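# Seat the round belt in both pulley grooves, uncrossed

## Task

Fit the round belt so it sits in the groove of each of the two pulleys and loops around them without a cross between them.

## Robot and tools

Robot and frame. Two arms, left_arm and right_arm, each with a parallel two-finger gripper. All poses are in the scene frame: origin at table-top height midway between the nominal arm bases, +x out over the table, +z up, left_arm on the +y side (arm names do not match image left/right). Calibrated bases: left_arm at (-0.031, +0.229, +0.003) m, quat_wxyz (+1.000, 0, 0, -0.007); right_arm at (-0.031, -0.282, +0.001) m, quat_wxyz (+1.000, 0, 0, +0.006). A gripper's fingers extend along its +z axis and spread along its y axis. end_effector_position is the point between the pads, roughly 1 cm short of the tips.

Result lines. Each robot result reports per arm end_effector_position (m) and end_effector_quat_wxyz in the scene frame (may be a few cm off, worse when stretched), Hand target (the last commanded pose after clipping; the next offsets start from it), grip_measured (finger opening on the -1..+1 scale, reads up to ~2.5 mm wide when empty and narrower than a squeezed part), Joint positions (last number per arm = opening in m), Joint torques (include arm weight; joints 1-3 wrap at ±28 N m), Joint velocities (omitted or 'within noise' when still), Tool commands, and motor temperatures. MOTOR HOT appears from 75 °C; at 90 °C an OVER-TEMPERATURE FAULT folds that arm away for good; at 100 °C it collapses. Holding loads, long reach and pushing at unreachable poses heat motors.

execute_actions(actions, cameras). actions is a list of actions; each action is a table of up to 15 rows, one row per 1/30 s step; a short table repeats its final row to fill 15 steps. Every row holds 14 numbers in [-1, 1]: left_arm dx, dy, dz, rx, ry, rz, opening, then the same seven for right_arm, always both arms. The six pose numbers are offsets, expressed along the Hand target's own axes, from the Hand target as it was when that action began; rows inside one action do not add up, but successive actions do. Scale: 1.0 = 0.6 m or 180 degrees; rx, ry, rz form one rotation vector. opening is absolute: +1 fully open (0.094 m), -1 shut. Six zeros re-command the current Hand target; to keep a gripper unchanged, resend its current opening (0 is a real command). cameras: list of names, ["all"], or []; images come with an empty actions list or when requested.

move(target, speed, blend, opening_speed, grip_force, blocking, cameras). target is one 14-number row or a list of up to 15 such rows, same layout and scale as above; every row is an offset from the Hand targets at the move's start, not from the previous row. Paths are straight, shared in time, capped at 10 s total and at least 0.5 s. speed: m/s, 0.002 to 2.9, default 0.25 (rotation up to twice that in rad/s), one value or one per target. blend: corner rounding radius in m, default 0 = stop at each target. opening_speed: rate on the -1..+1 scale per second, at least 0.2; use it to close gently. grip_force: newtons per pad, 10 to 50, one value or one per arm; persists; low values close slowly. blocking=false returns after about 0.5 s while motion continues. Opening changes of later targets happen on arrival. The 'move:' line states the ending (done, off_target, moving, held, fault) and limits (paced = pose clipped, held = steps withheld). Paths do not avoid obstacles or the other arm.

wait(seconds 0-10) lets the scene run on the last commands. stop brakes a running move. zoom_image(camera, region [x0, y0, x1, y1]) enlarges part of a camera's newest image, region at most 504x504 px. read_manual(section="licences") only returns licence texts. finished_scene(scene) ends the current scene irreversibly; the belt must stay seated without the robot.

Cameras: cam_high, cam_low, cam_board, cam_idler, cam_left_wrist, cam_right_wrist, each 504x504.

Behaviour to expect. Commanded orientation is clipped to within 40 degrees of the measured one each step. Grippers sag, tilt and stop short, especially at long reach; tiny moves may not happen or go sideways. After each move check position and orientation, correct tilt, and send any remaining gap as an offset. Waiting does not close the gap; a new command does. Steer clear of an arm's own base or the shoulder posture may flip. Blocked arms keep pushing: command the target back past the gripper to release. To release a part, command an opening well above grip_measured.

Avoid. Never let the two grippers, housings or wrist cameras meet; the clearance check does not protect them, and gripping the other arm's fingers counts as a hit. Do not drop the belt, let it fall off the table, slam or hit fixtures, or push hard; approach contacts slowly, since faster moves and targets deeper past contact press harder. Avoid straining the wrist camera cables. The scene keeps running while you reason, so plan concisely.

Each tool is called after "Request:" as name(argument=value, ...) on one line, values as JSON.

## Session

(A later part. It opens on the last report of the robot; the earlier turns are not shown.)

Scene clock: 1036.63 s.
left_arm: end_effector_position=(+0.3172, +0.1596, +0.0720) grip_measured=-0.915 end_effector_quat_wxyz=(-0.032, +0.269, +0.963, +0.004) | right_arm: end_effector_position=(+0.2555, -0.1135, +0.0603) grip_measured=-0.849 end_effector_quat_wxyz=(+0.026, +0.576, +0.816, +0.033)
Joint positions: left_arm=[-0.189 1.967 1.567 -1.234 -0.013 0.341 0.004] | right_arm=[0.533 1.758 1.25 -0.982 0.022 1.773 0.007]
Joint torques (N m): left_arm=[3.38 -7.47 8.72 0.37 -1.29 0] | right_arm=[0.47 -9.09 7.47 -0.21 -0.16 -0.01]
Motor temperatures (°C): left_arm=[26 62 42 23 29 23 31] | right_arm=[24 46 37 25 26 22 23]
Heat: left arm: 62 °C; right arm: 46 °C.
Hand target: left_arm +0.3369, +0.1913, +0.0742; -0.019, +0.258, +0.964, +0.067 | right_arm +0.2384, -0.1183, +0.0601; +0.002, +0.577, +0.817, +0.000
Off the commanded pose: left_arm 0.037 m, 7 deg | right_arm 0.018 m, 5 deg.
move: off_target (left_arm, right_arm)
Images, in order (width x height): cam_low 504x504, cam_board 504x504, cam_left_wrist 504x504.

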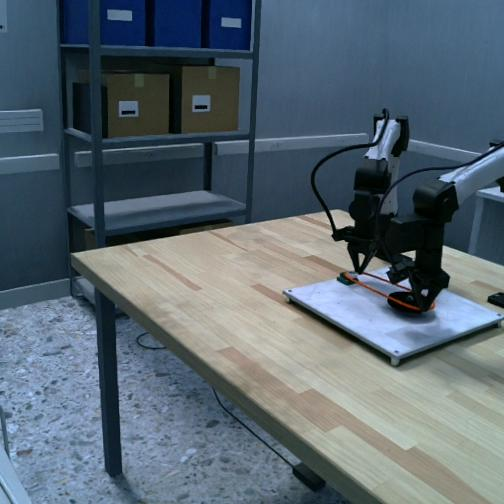

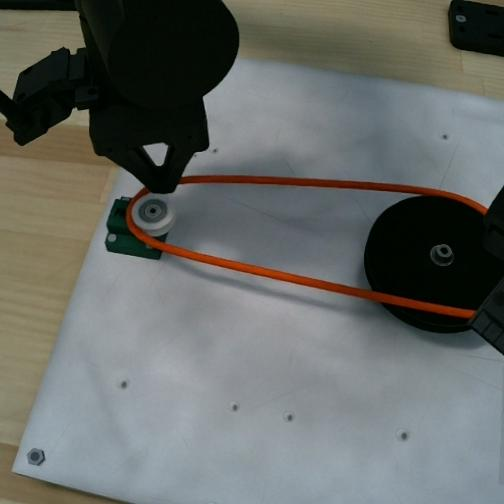

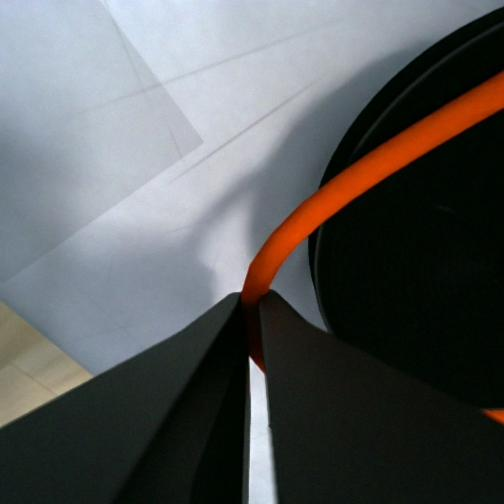

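Request:
move(target=[[0.071,-0.0271,-0.009,0,0,-0.167,-0.97,0,0,0,0,0,0,-0.85],[0,-0.005,0.0077,0,0,0,-0.97,0,0,0,0,0,0,-0.85]], speed=0.1, cameras=["cam_left_wrist","cam_low","cam_board"])

Request:
zoom_image(camera="cam_low", region=[380, 260, 450, 330])

Request:
zoom_image(camera="cam_board", region=[344, 160, 504, 350])

Scene clock: 1063.33 s.
left_arm: end_effector_position=(+0.3189, +0.1599, +0.0677) grip_measured=-0.915 end_effector_quat_wxyz=(-0.026, +0.267, +0.963, +0.007) | right_arm: end_effector_position=(+0.2556, -0.1141, +0.0603) grip_measured=-0.849 end_effector_quat_wxyz=(+0.028, +0.577, +0.816, +0.032)
Joint positions: left_arm=[-0.189 1.965 1.548 -1.205 -0.017 0.337 0.004] | right_arm=[0.533 1.758 1.25 -0.983 0.025 1.773 0.007]
Joint torques (N m): left_arm=[2.82 -7.43 8.49 0.32 -1.25 0] | right_arm=[0.44 -9.11 7.71 -0.22 -0.16 -0.02]
Motor temperatures (°C): left_arm=[26 61 42 23 30 23 31] | right_arm=[24 46 38 25 26 22 23]
Heat: left arm: 61 °C; right arm: 46 °C.
Hand target: left_arm +0.3353, +0.1893, +0.0692; -0.020, +0.258, +0.964, +0.067 | right_arm +0.2384, -0.1183, +0.0601; +0.002, +0.577, +0.817, +0.000
Off the commanded pose: left_arm 0.034 m, 7 deg | right_arm 0.018 m, 5 deg.
move: off_target (left_arm, right_arm)
Images, in order (width x height): cam_low 504x504, cam_board 504x504, cam_left_wrist 504x504.

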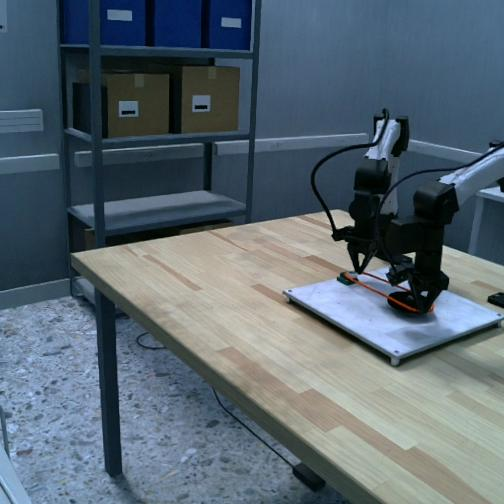

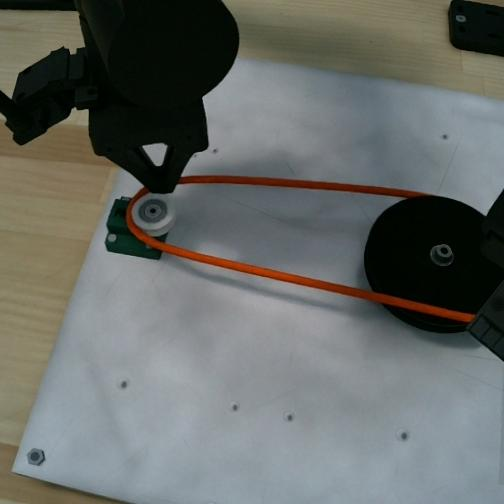

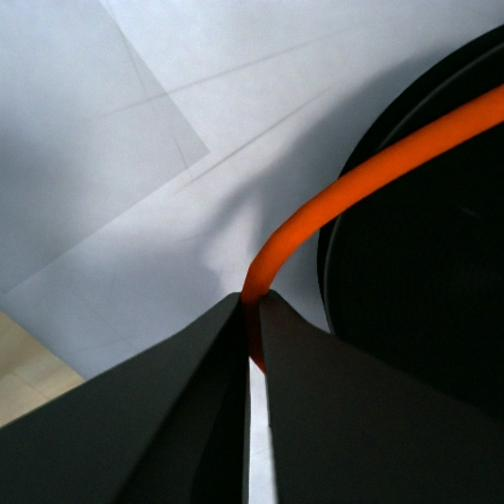

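Scaled by 7.200 from the camera's 504x504 image, which has a finer 720x720 frame.

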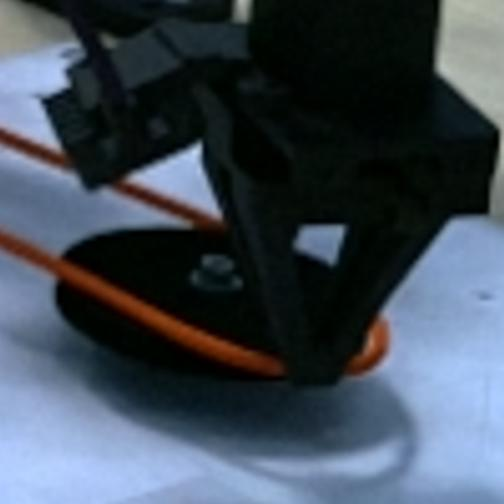

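Scaled by 2.653 from the camera's 504x504 image, which has a finer 720x720 frame.

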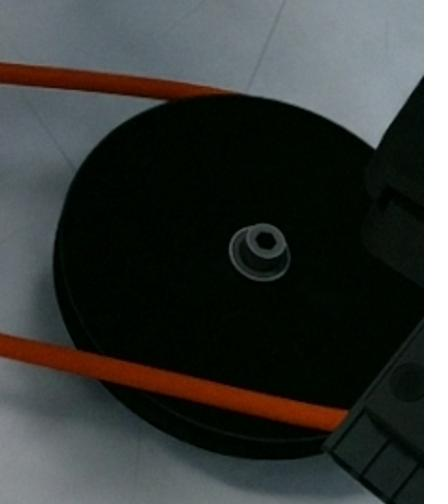

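Request:
move(target=[-0.074,-0.027,-0.009,0,0,0.2,-0.97,0,0,0,0,0,0,-0.85], speed=0.1, cameras=["cam_left_wrist","cam_low","cam_board"])

Request:
zoom_image(camera="cam_low", region=[380, 260, 450, 330])

Request:
zoom_image(camera="cam_board", region=[344, 160, 504, 380])

Scene clock: 1076.80 s.
left_arm: end_effector_position=(+0.3371, +0.1394, +0.0684) grip_measured=-0.915 end_effector_quat_wxyz=(-0.063, +0.538, +0.840, +0.003) | right_arm: end_effector_position=(+0.2478, -0.1077, +0.0601) grip_measured=-0.849 end_effector_quat_wxyz=(+0.004, +0.574, +0.818, +0.035)
Joint positions: left_arm=[-0.245 2.12 1.773 -1.343 -0.045 0.877 0.004] | right_arm=[0.537 1.758 1.25 -0.996 -0.021 1.773 0.007]
Joint torques (N m): left_arm=[0.85 -8.43 9.06 0.61 -0.96 0.1] | right_arm=[0.17 -8.94 7.46 -0.13 0.23 -0.01]
Motor temperatures (°C): left_arm=[26 60 43 23 30 23 31] | right_arm=[24 46 38 25 26 22 23]
Heat: left arm: 60 °C; right arm: 46 °C.
Hand target: left_arm +0.3656, +0.1527, +0.0694; -0.039, +0.543, +0.837, +0.058 | right_arm +0.2384, -0.1183, +0.0601; +0.002, +0.577, +0.817, +0.000
Off the commanded pose: left_arm 0.031 m, 7 deg | right_arm 0.014 m, 4 deg.
move: off_target (left_arm, right_arm)
Images, in order (width x height): cam_low 504x504, cam_board 504x504, cam_left_wrist 504x504.

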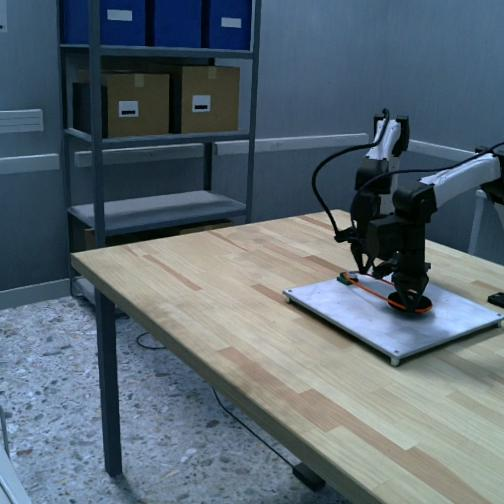

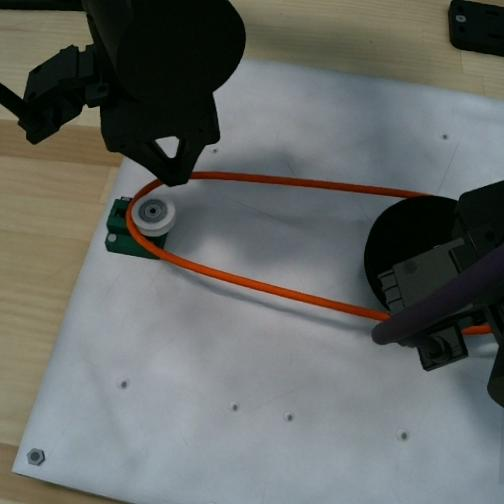

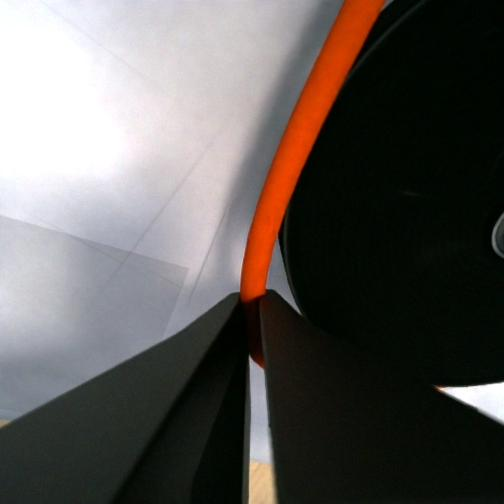

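Scaled by 7.200 from the camera's 504x504 image, which has a finer 720x720 frame.

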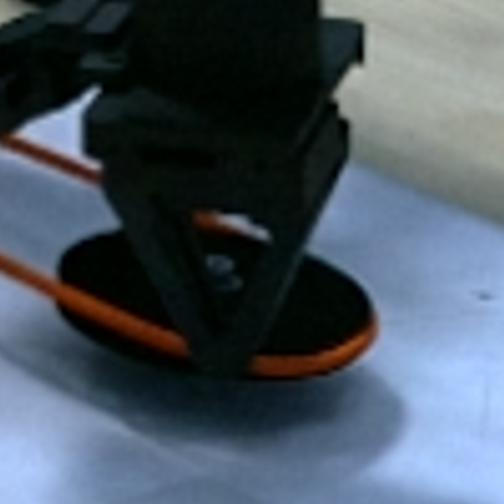

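Scaled by 2.291 from the camera's 504x504 image, which has a finer 720x720 frame.

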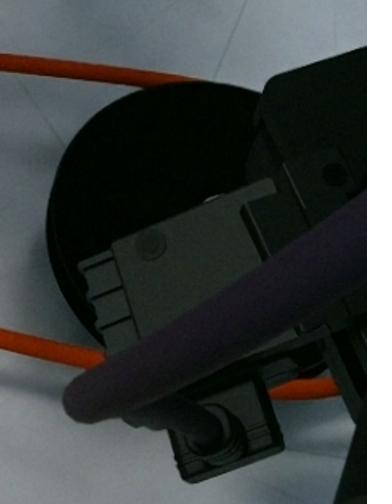

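Request:
move(target=[-0.085,-0.0275,0.001,0,0,0.15,-0.97,0,0,0,0,0,0,-0.85], speed=0.08, cameras=["cam_left_wrist","cam_low","cam_board"])

Request:
zoom_image(camera="cam_low", region=[380, 260, 450, 330])

Scene clock: 1090.70 s.
left_arm: end_effector_position=(+0.3506, +0.1033, +0.0616) grip_measured=-0.915 end_effector_quat_wxyz=(-0.075, +0.716, +0.694, +0.021) | right_arm: end_effector_position=(+0.2446, -0.1092, +0.0599) grip_measured=-0.849 end_effector_quat_wxyz=(+0.000, +0.574, +0.818, +0.029)
Joint positions: left_arm=[-0.347 2.22 1.903 -1.373 -0.101 1.235 0.004] | right_arm=[0.537 1.758 1.25 -1.011 -0.023 1.773 0.007]
Joint velocities: left_arm=[-0.007 0.002 -0.002 0.037 -0.066 -0.154 0.002] | right_arm=[within noise]
Joint torques (N m): left_arm=[-0.47 -8.85 8.83 0.51 -0.4 0.12] | right_arm=[0.06 -9.2 7.28 -0.06 0.27 -0.04]
Motor temperatures (°C): left_arm=[26 59 44 23 29 23 31] | right_arm=[24 46 38 24 26 22 23]
Heat: left arm: 59 °C; right arm: 46 °C.
Hand target: left_arm +0.3713, +0.1000, +0.0613; -0.052, +0.724, +0.687, +0.047 | right_arm +0.2385, -0.1183, +0.0601; +0.002, +0.577, +0.817, +0.000
Off the commanded pose: left_arm 0.021 m, 4 deg | right_arm 0.011 m, 3 deg.
move: off_target (left_arm, right_arm)
Images, in order (width x height): cam_low 504x504, cam_board 504x504, cam_left_wrist 504x504.

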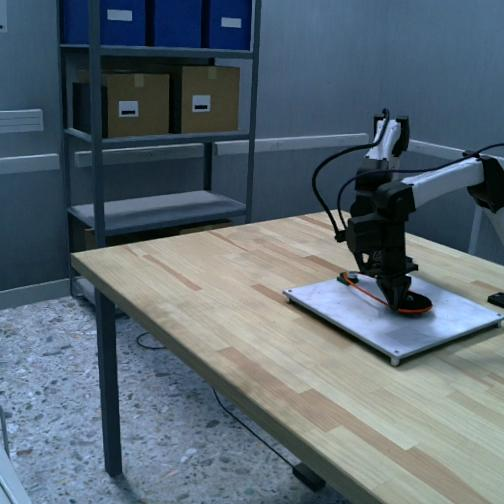

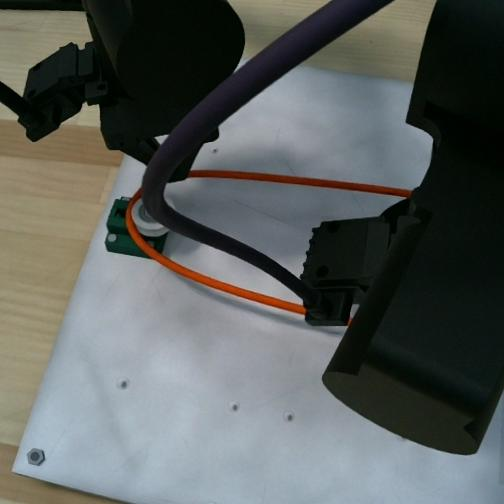

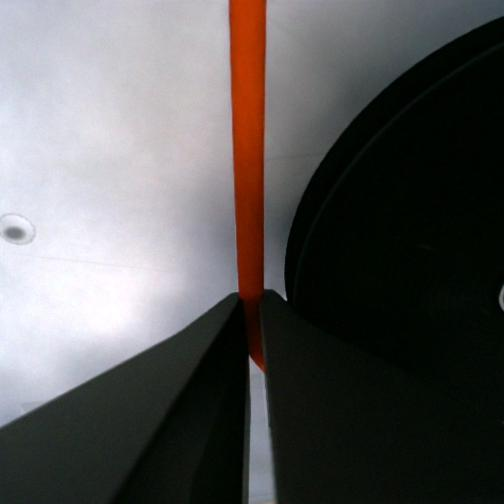

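Scaled by 7.200 from the camera's 504x504 image, which has a finer 720x720 frame.

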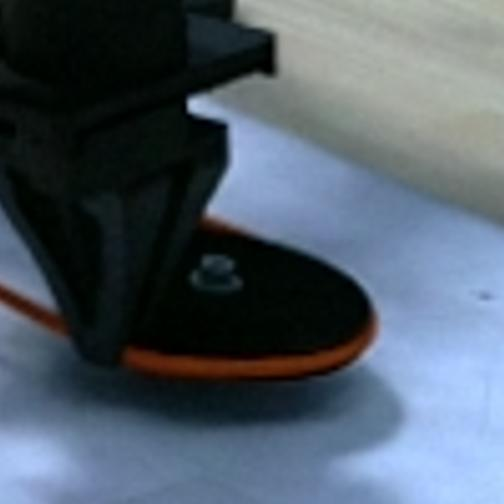

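Request:
move(target=[0,0,0,0,0,0,-0.97,0.017,-0.047,0,0,0,0,-0.85], speed=0.06, cameras=["cam_left_wrist","cam_low","cam_board","cam_idler","cam_right_wrist"])

Request:
zoom_image(camera="cam_low", region=[380, 260, 450, 330])

Scene clock: 1098.03 s.
left_arm: end_effector_position=(+0.3493, +0.0981, +0.0621) grip_measured=-0.915 end_effector_quat_wxyz=(-0.072, +0.720, +0.690, +0.016) | right_arm: end_effector_position=(+0.2319, -0.1048, +0.0596) grip_measured=-0.849 end_effector_quat_wxyz=(+0.014, +0.575, +0.817, +0.038)
Joint positions: left_arm=[-0.355 2.22 1.906 -1.374 -0.089 1.237 0.004] | right_arm=[0.582 1.702 1.183 -0.97 -0.001 1.819 0.007]
Joint torques (N m): left_arm=[0.47 -8.9 8.64 0.51 -0.51 0.1] | right_arm=[0.88 -11.59 4.04 -0.23 0.09 0.06]
Motor temperatures (°C): left_arm=[26 60 43 23 29 23 31] | right_arm=[24 46 38 24 26 22 23]
Heat: left arm: 60 °C; right arm: 46 °C.
Hand target: left_arm +0.3713, +0.1000, +0.0614; -0.052, +0.724, +0.687, +0.047 | right_arm +0.2084, -0.1181, +0.0599; +0.002, +0.577, +0.817, +0.000
Off the commanded pose: left_arm 0.022 m, 4 deg | right_arm 0.027 m, 5 deg.
move: off_target (left_arm, right_arm)
Images, in order (width x height): cam_low 504x504, cam_board 504x504, cam_idler 504x504, cam_left_wrist 504x504, cam_right_wrist 504x504.

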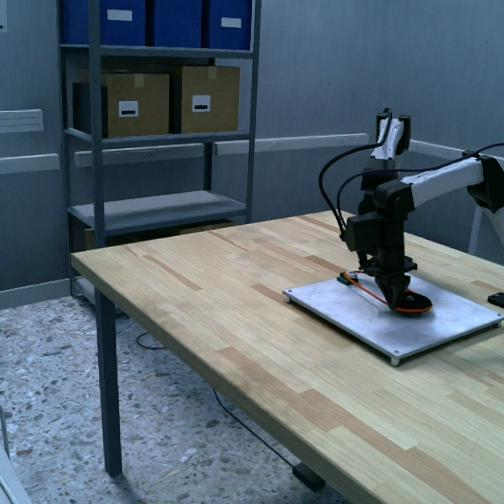

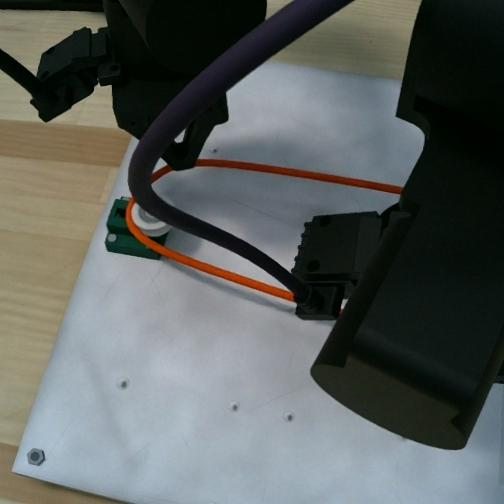

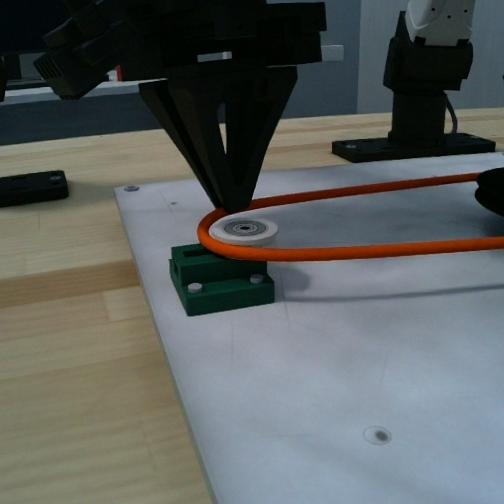

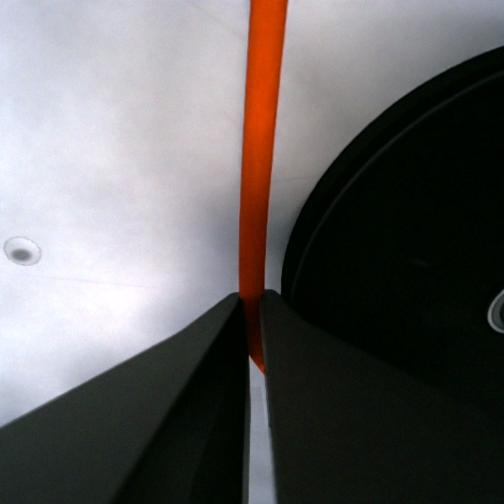

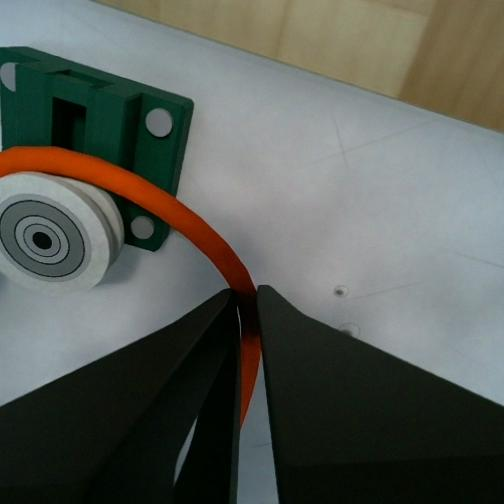

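Scaled by 7.200 from the camera's 504x504 image, which has a finer 720x720 frame.

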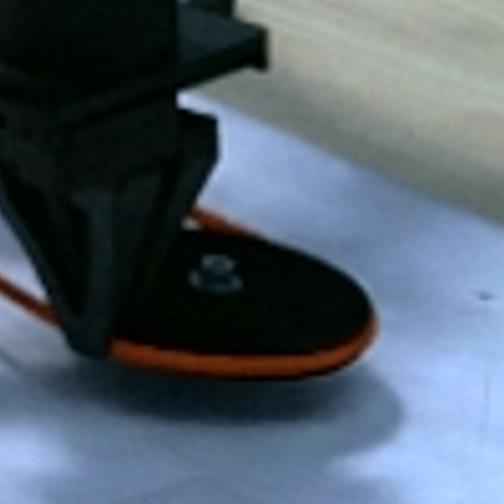

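Request:
move(target=[0,-0.014,-0.002,0,0,0,-0.4,0,0,0,0,0,0,-0.85], speed=0.03, opening_speed=0.6, cameras=["cam_left_wrist","cam_low","cam_board"])

Request:
zoom_image(camera="cam_low", region=[380, 260, 450, 330])

Scene clock: 1109.17 s.
left_arm: end_effector_position=(+0.3602, +0.0962, +0.0585) grip_measured=-0.402 end_effector_quat_wxyz=(-0.054, +0.720, +0.692, +0.031) | right_arm: end_effector_position=(+0.2325, -0.1044, +0.0597) grip_measured=-0.849 end_effector_quat_wxyz=(+0.015, +0.575, +0.817, +0.039)
Joint positions: left_arm=[-0.355 2.22 1.895 -1.318 -0.101 1.237 0.028] | right_arm=[0.582 1.702 1.183 -0.967 -0.001 1.821 0.007]
Joint torques (N m): left_arm=[-0.21 -11.62 5 0.26 -0.37 0.06] | right_arm=[0.91 -11.52 4.15 -0.21 0.06 0.1]
Motor temperatures (°C): left_arm=[25 61 45 23 28 23 31] | right_arm=[24 47 36 24 25 22 23]
Heat: left arm: 61 °C; right arm: 47 °C.
Hand target: left_arm +0.3628, +0.1003, +0.0626; -0.052, +0.724, +0.687, +0.047 | right_arm +0.2084, -0.1181, +0.0599; +0.002, +0.577, +0.817, +0.000
Off the commanded pose: left_arm 0.006 m, 2 deg | right_arm 0.028 m, 5 deg.
move: off_target (right_arm)
Images, in order (width x height): cam_low 504x504, cam_board 504x504, cam_left_wrist 504x504.

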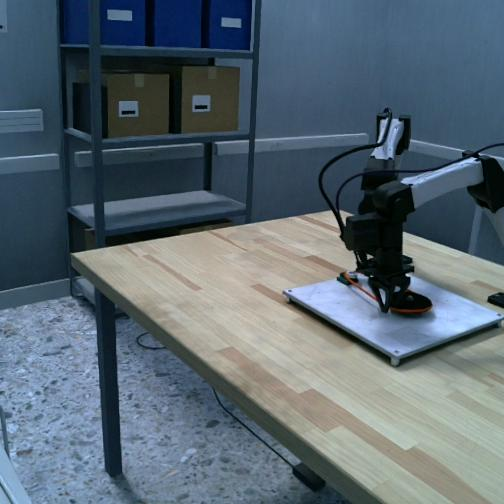

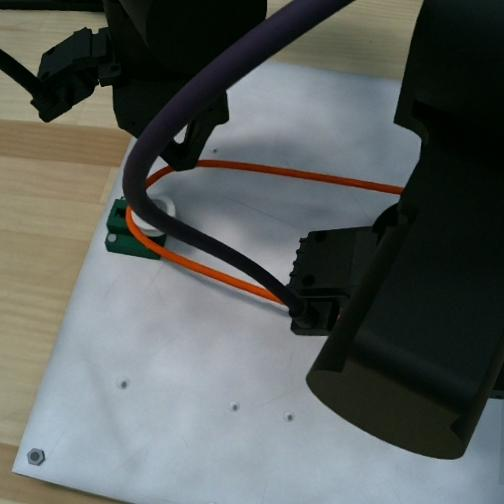

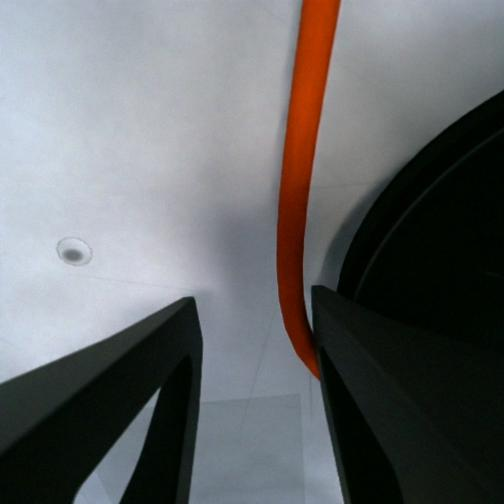

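Scaled by 7.200 from the camera's 504x504 image, which has a finer 720x720 frame.

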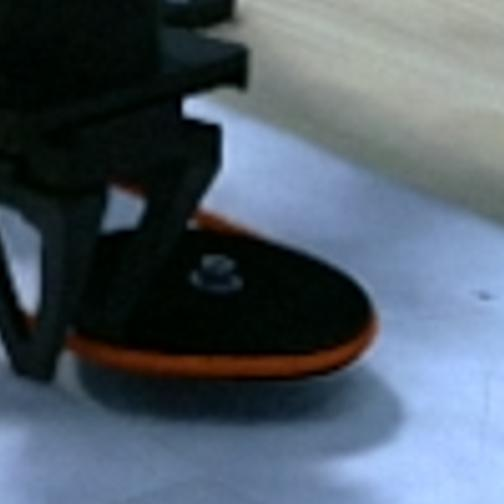

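Request:
move(target=[-0.055,-0.002,0,0,0,0,-0.4,0,0,0,0,0,0,-0.85], speed=0.04, cameras=["cam_left_wrist","cam_low","cam_board"])

Request:
zoom_image(camera="cam_low", region=[380, 260, 450, 330])

Scene clock: 1122.63 s.
left_arm: end_effector_position=(+0.3579, +0.0699, +0.0594) grip_measured=-0.402 end_effector_quat_wxyz=(-0.051, +0.726, +0.684, +0.050) | right_arm: end_effector_position=(+0.2112, -0.1149, +0.0545) grip_measured=-0.849 end_effector_quat_wxyz=(-0.004, +0.574, +0.819, -0.001)
Joint positions: left_arm=[-0.427 2.235 1.923 -1.317 -0.13 1.185 0.028] | right_arm=[0.589 1.702 1.165 -1.039 -0.007 1.824 0.007]
Joint torques (N m): left_arm=[-0.27 -8.96 8.17 0.11 -0.08 -0.22] | right_arm=[0.25 -11.85 5.11 0.21 0.17 0]
Motor temperatures (°C): left_arm=[25 65 44 23 28 23 30] | right_arm=[24 47 35 24 25 22 23]
Heat: left arm: 65 °C; right arm: 47 °C.
Hand target: left_arm +0.3599, +0.0677, +0.0580; -0.052, +0.724, +0.687, +0.047 | right_arm +0.2084, -0.1181, +0.0599; +0.002, +0.577, +0.817, +0.000
Off the commanded pose: left_arm 0.003 m, 1 deg | right_arm 0.007 m, 1 deg.
move: done
Images, in order (width x height): cam_low 504x504, cam_board 504x504, cam_left_wrist 504x504.

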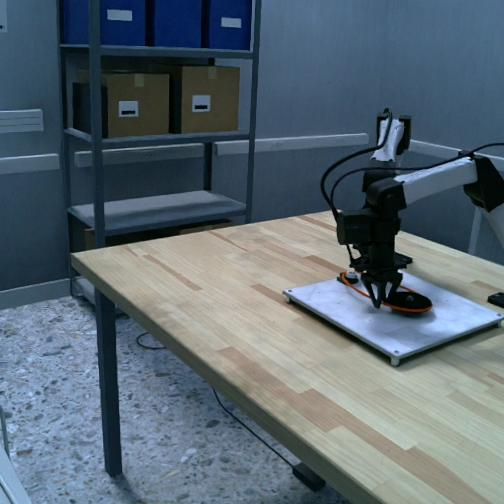

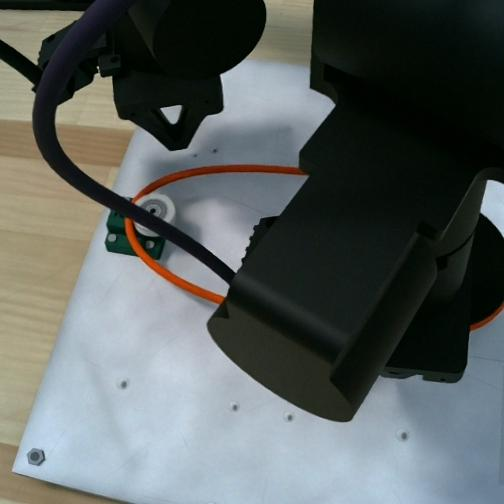

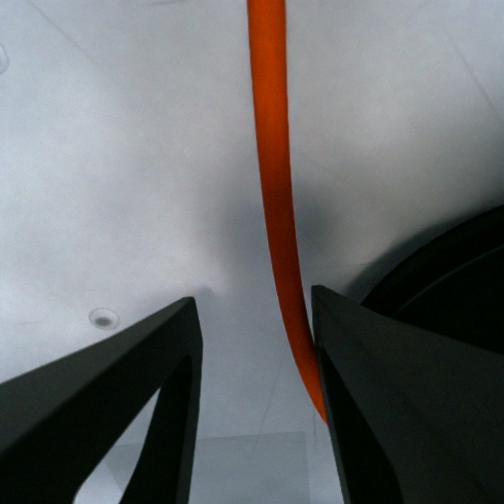

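Scaled by 7.200 from the camera's 504x504 image, which has a finer 720x720 frame.

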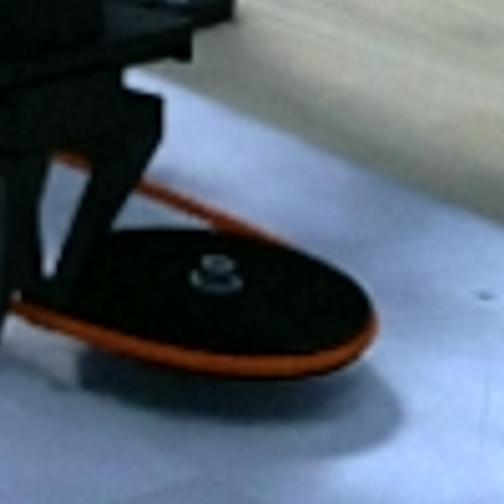

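Request:
move(target=[0,0,-0.1,0,0,0,-0.4,0,0,0,0,0,0,-0.85], speed=0.05, cameras=["cam_right_wrist","cam_idler","cam_low","cam_board"])

Request:
zoom_image(camera="cam_low", region=[380, 260, 450, 330])

Scene clock: 1131.03 s.
left_arm: end_effector_position=(+0.3618, +0.0625, +0.1193) grip_measured=-0.402 end_effector_quat_wxyz=(-0.043, +0.724, +0.686, +0.054) | right_arm: end_effector_position=(+0.2111, -0.1151, +0.0545) grip_measured=-0.849 end_effector_quat_wxyz=(-0.004, +0.574, +0.819, -0.002)
Joint positions: left_arm=[-0.439 2.266 2.212 -1.56 -0.13 1.169 0.028] | right_arm=[0.589 1.702 1.165 -1.04 -0.007 1.824 0.007]
Joint torques (N m): left_arm=[-0.79 -9.09 7.88 0.02 -0.06 -0.19] | right_arm=[0.39 -11.77 5.09 0.28 0.12 0.04]
Motor temperatures (°C): left_arm=[25 66 44 23 28 23 30] | right_arm=[24 48 35 24 25 22 23]
Heat: left arm: 66 °C; right arm: 48 °C.
Hand target: left_arm +0.3601, +0.0594, +0.1175; -0.052, +0.724, +0.687, +0.047 | right_arm +0.2084, -0.1182, +0.0599; +0.002, +0.577, +0.817, +0.000
Off the commanded pose: left_arm 0.004 m, 1 deg | right_arm 0.007 m, 1 deg.
joint sent to its limit (left arm) — joint 4 (wrist pitch), lower limit. The joint targets still meet the commanded pose.
move: done
Images, in order (width x height): cam_low 504x504, cam_board 504x504, cam_idler 504x504, cam_right_wrist 504x504.

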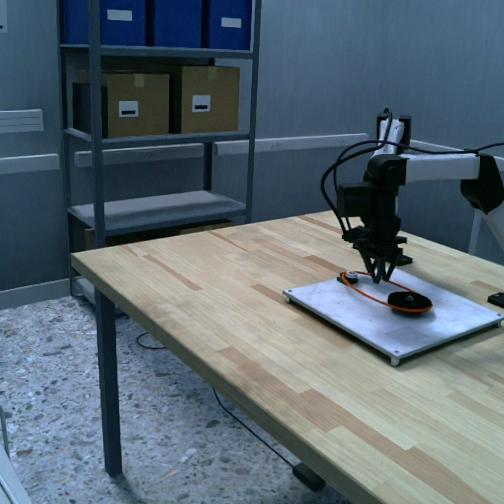

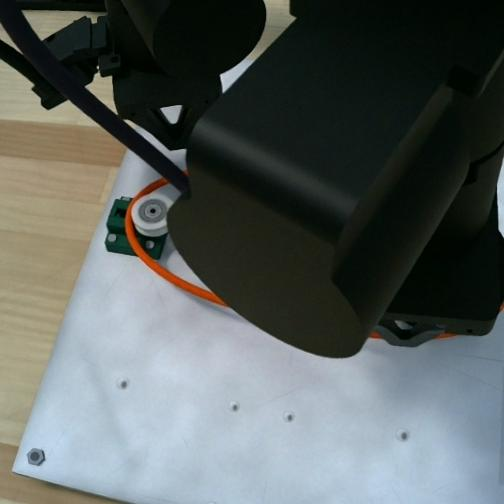

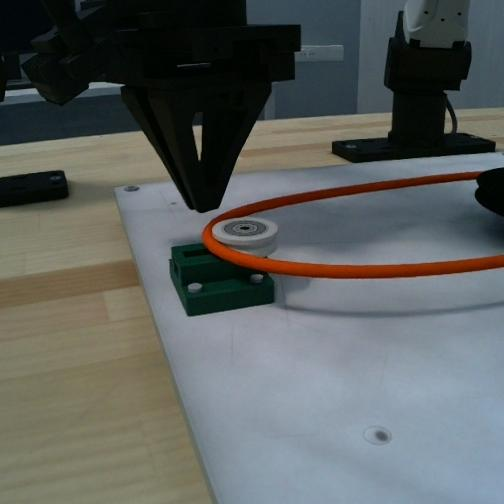

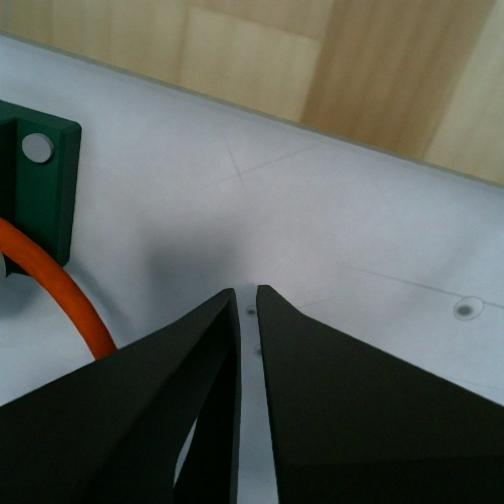

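Scaled by 7.200 from the camera's 504x504 image, which has a finer 720x720 frame.

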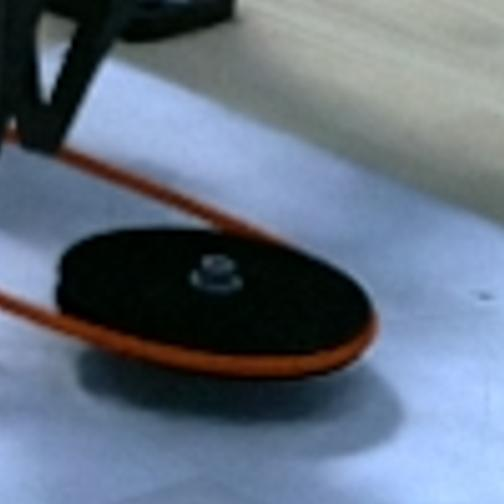

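Request:
move(target=[[0.17,-0.04,-0.08,0,0,-0.1,-0.4,0,0,-0.1,0,0,0,-0.85],[0.22,-0.2,-0.1,0,0,-0.3,-0.4,0.03,-0.08,-0.16,0,0,0,-0.85]], speed=0.12, cameras=["cam_right_wrist","cam_idler","cam_low","cam_board"])

Request:
zoom_image(camera="cam_idler", region=[130, 160, 330, 330])

Request:
zoom_image(camera="cam_low", region=[330, 240, 450, 330])

Request:
zoom_image(camera="cam_board", region=[340, 160, 504, 350])

Scene clock: 1145.10 s.
left_arm: end_effector_position=(+0.2529, +0.1838, +0.1897) grip_measured=-0.402 end_effector_quat_wxyz=(-0.011, +0.342, +0.937, +0.065) | right_arm: end_effector_position=(+0.1555, -0.1180, +0.1445) grip_measured=-0.849 end_effector_quat_wxyz=(-0.007, +0.576, +0.818, -0.015)
Joint positions: left_arm=[-0.223 1.657 1.646 -1.566 -0.131 0.462 0.028] | right_arm=[0.706 1.514 1.329 -1.42 -0.007 1.944 0.007]
Joint torques (N m): left_arm=[0.4 -8.39 5.5 0.19 -0.2 -0.21] | right_arm=[0.7 -9.4 8.34 0.18 0.11 -0.02]
Motor temperatures (°C): left_arm=[25 65 43 23 27 23 29] | right_arm=[24 49 35 24 25 22 23]
Heat: left arm: 65 °C; right arm: 49 °C.
Hand target: left_arm +0.2474, +0.1877, +0.1965; -0.025, +0.333, +0.940, +0.065 | right_arm +0.1569, -0.1170, +0.1559; +0.002, +0.577, +0.817, +0.000
Off the commanded pose: left_arm 0.010 m, 2 deg | right_arm 0.011 m, 2 deg.
joint sent to its limit (left arm) — joint 4 (wrist pitch), lower limit. The joint targets still meet the commanded pose.
move: off_target (right_arm)
Images, in order (width x height): cam_low 504x504, cam_board 504x504, cam_idler 504x504, cam_right_wrist 504x504.

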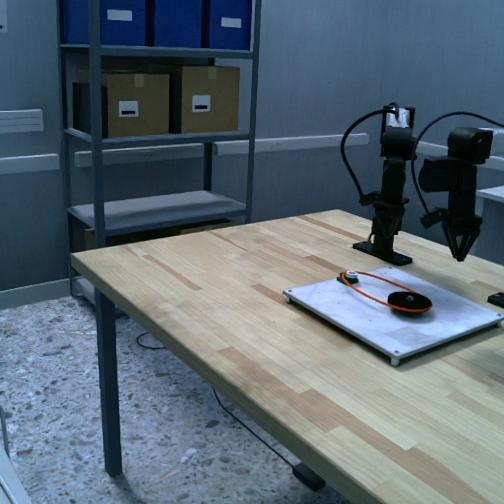

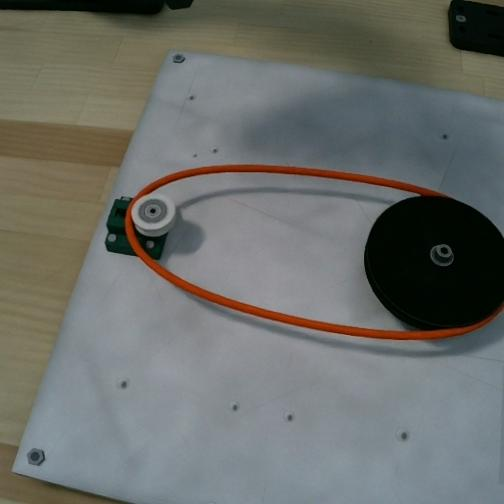

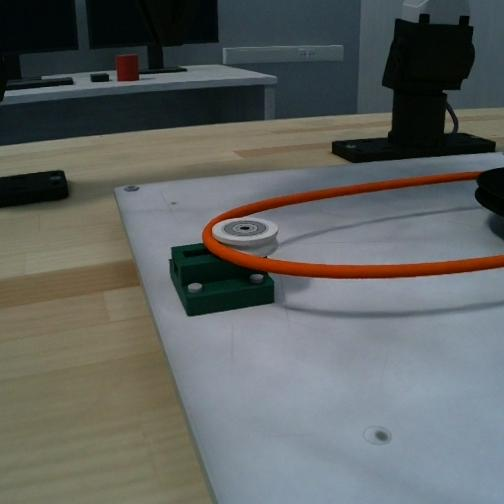

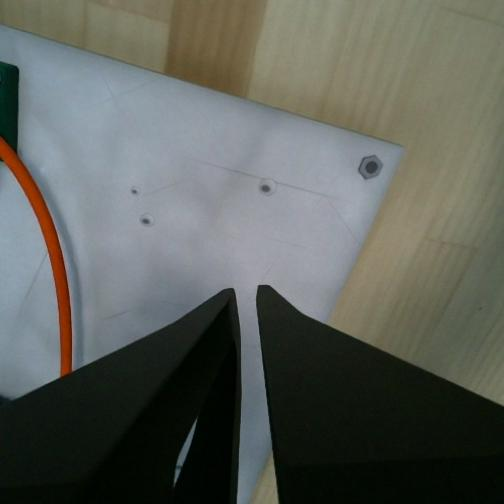

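Scaled by 2.520 from the camera's 504x504 image, which has a finer 720x720 frame.

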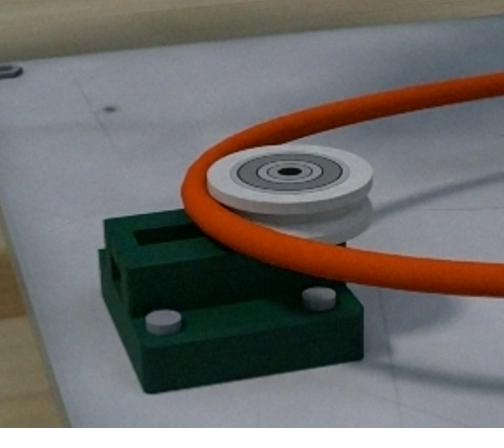

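Scaled by 4.200 from the camera's 504x504 image, which has a finer 720x720 frame.

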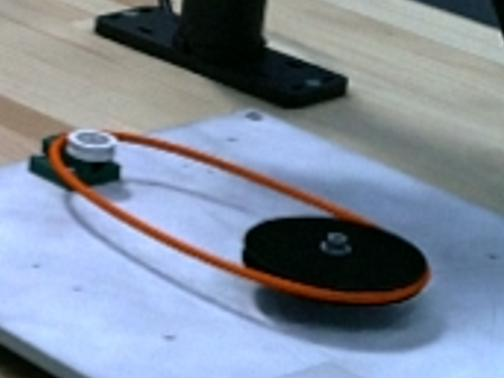

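Scaled by 2.653 from the camera's 504x504 image, which has a finer 720x720 frame.

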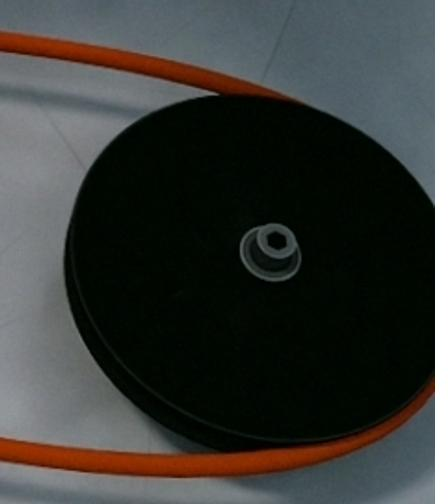

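Request:
wait(seconds=0.5, cameras=["cam_left_wrist","cam_low"])

Request:
zoom_image(camera="cam_low", region=[380, 270, 450, 330])

Scene clock: 1151.40 s.
left_arm: end_effector_position=(+0.2529, +0.1838, +0.1897) grip_measured=-0.402 end_effector_quat_wxyz=(-0.011, +0.342, +0.937, +0.065) | right_arm: end_effector_position=(+0.1555, -0.1181, +0.1445) grip_measured=-0.849 end_effector_quat_wxyz=(-0.007, +0.576, +0.818, -0.016)
Joint positions: left_arm=[-0.223 1.657 1.646 -1.566 -0.131 0.462 0.028] | right_arm=[0.706 1.514 1.329 -1.42 -0.007 1.944 0.007]
Joint torques (N m): left_arm=[0.4 -8.4 5.45 0.21 -0.18 -0.2] | right_arm=[0.72 -9.39 8.35 0.19 0.14 0.01]
Motor temperatures (°C): left_arm=[25 64 42 23 27 23 29] | right_arm=[24 49 36 24 25 22 23]
Heat: left arm: 64 °C; right arm: 49 °C.
Hand target: left_arm +0.2474, +0.1877, +0.1965; -0.025, +0.333, +0.940, +0.065 | right_arm +0.1569, -0.1170, +0.1559; +0.002, +0.577, +0.817, +0.000
Tool commands: left_gripper/opening=-0.4 right_gripper/opening=-0.85
Off the commanded pose: left_arm 0.010 m, 2 deg | right_arm 0.011 m, 2 deg.
wait: 0.50 s; at rest from the start
Images, in order (width x height): cam_low 504x504, cam_left_wrist 504x504.

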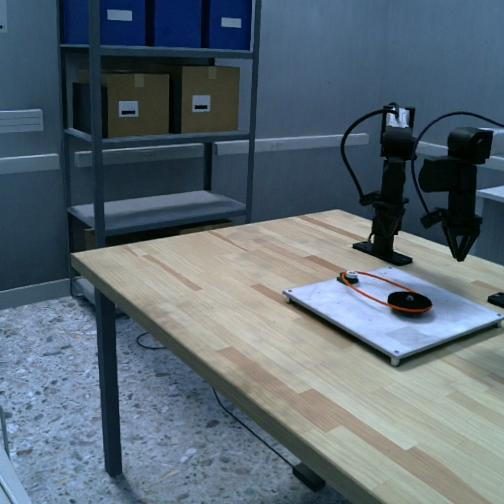

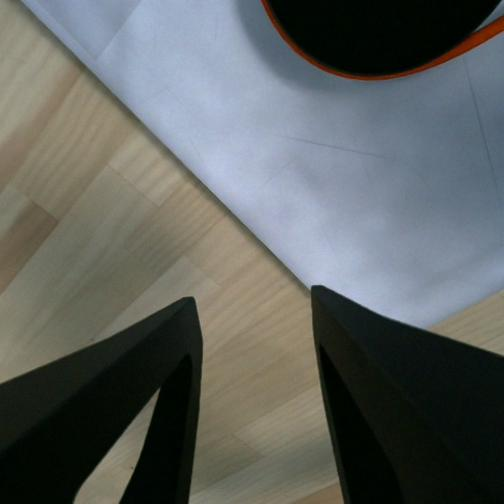

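Scaled by 7.200 from the camera's 504x504 image, which has a finer 720x720 frame.

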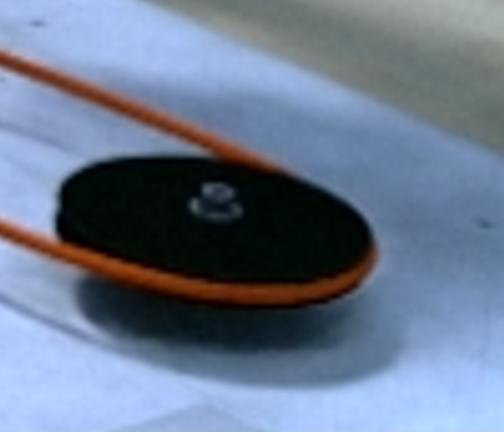

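Request:
zoom_image(camera="cam_left_wrist", region=[240, 0, 504, 120])

Scaled by 1.909 from the camera's 504x504 image, which has a finer 720x720 frame.

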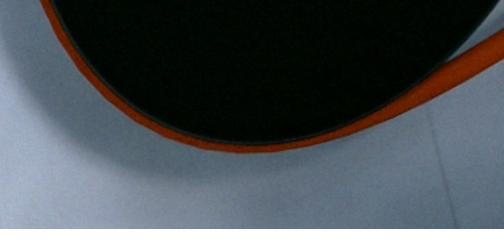

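Request:
finished_scene(scene=1)

The scene is finished: the task was done.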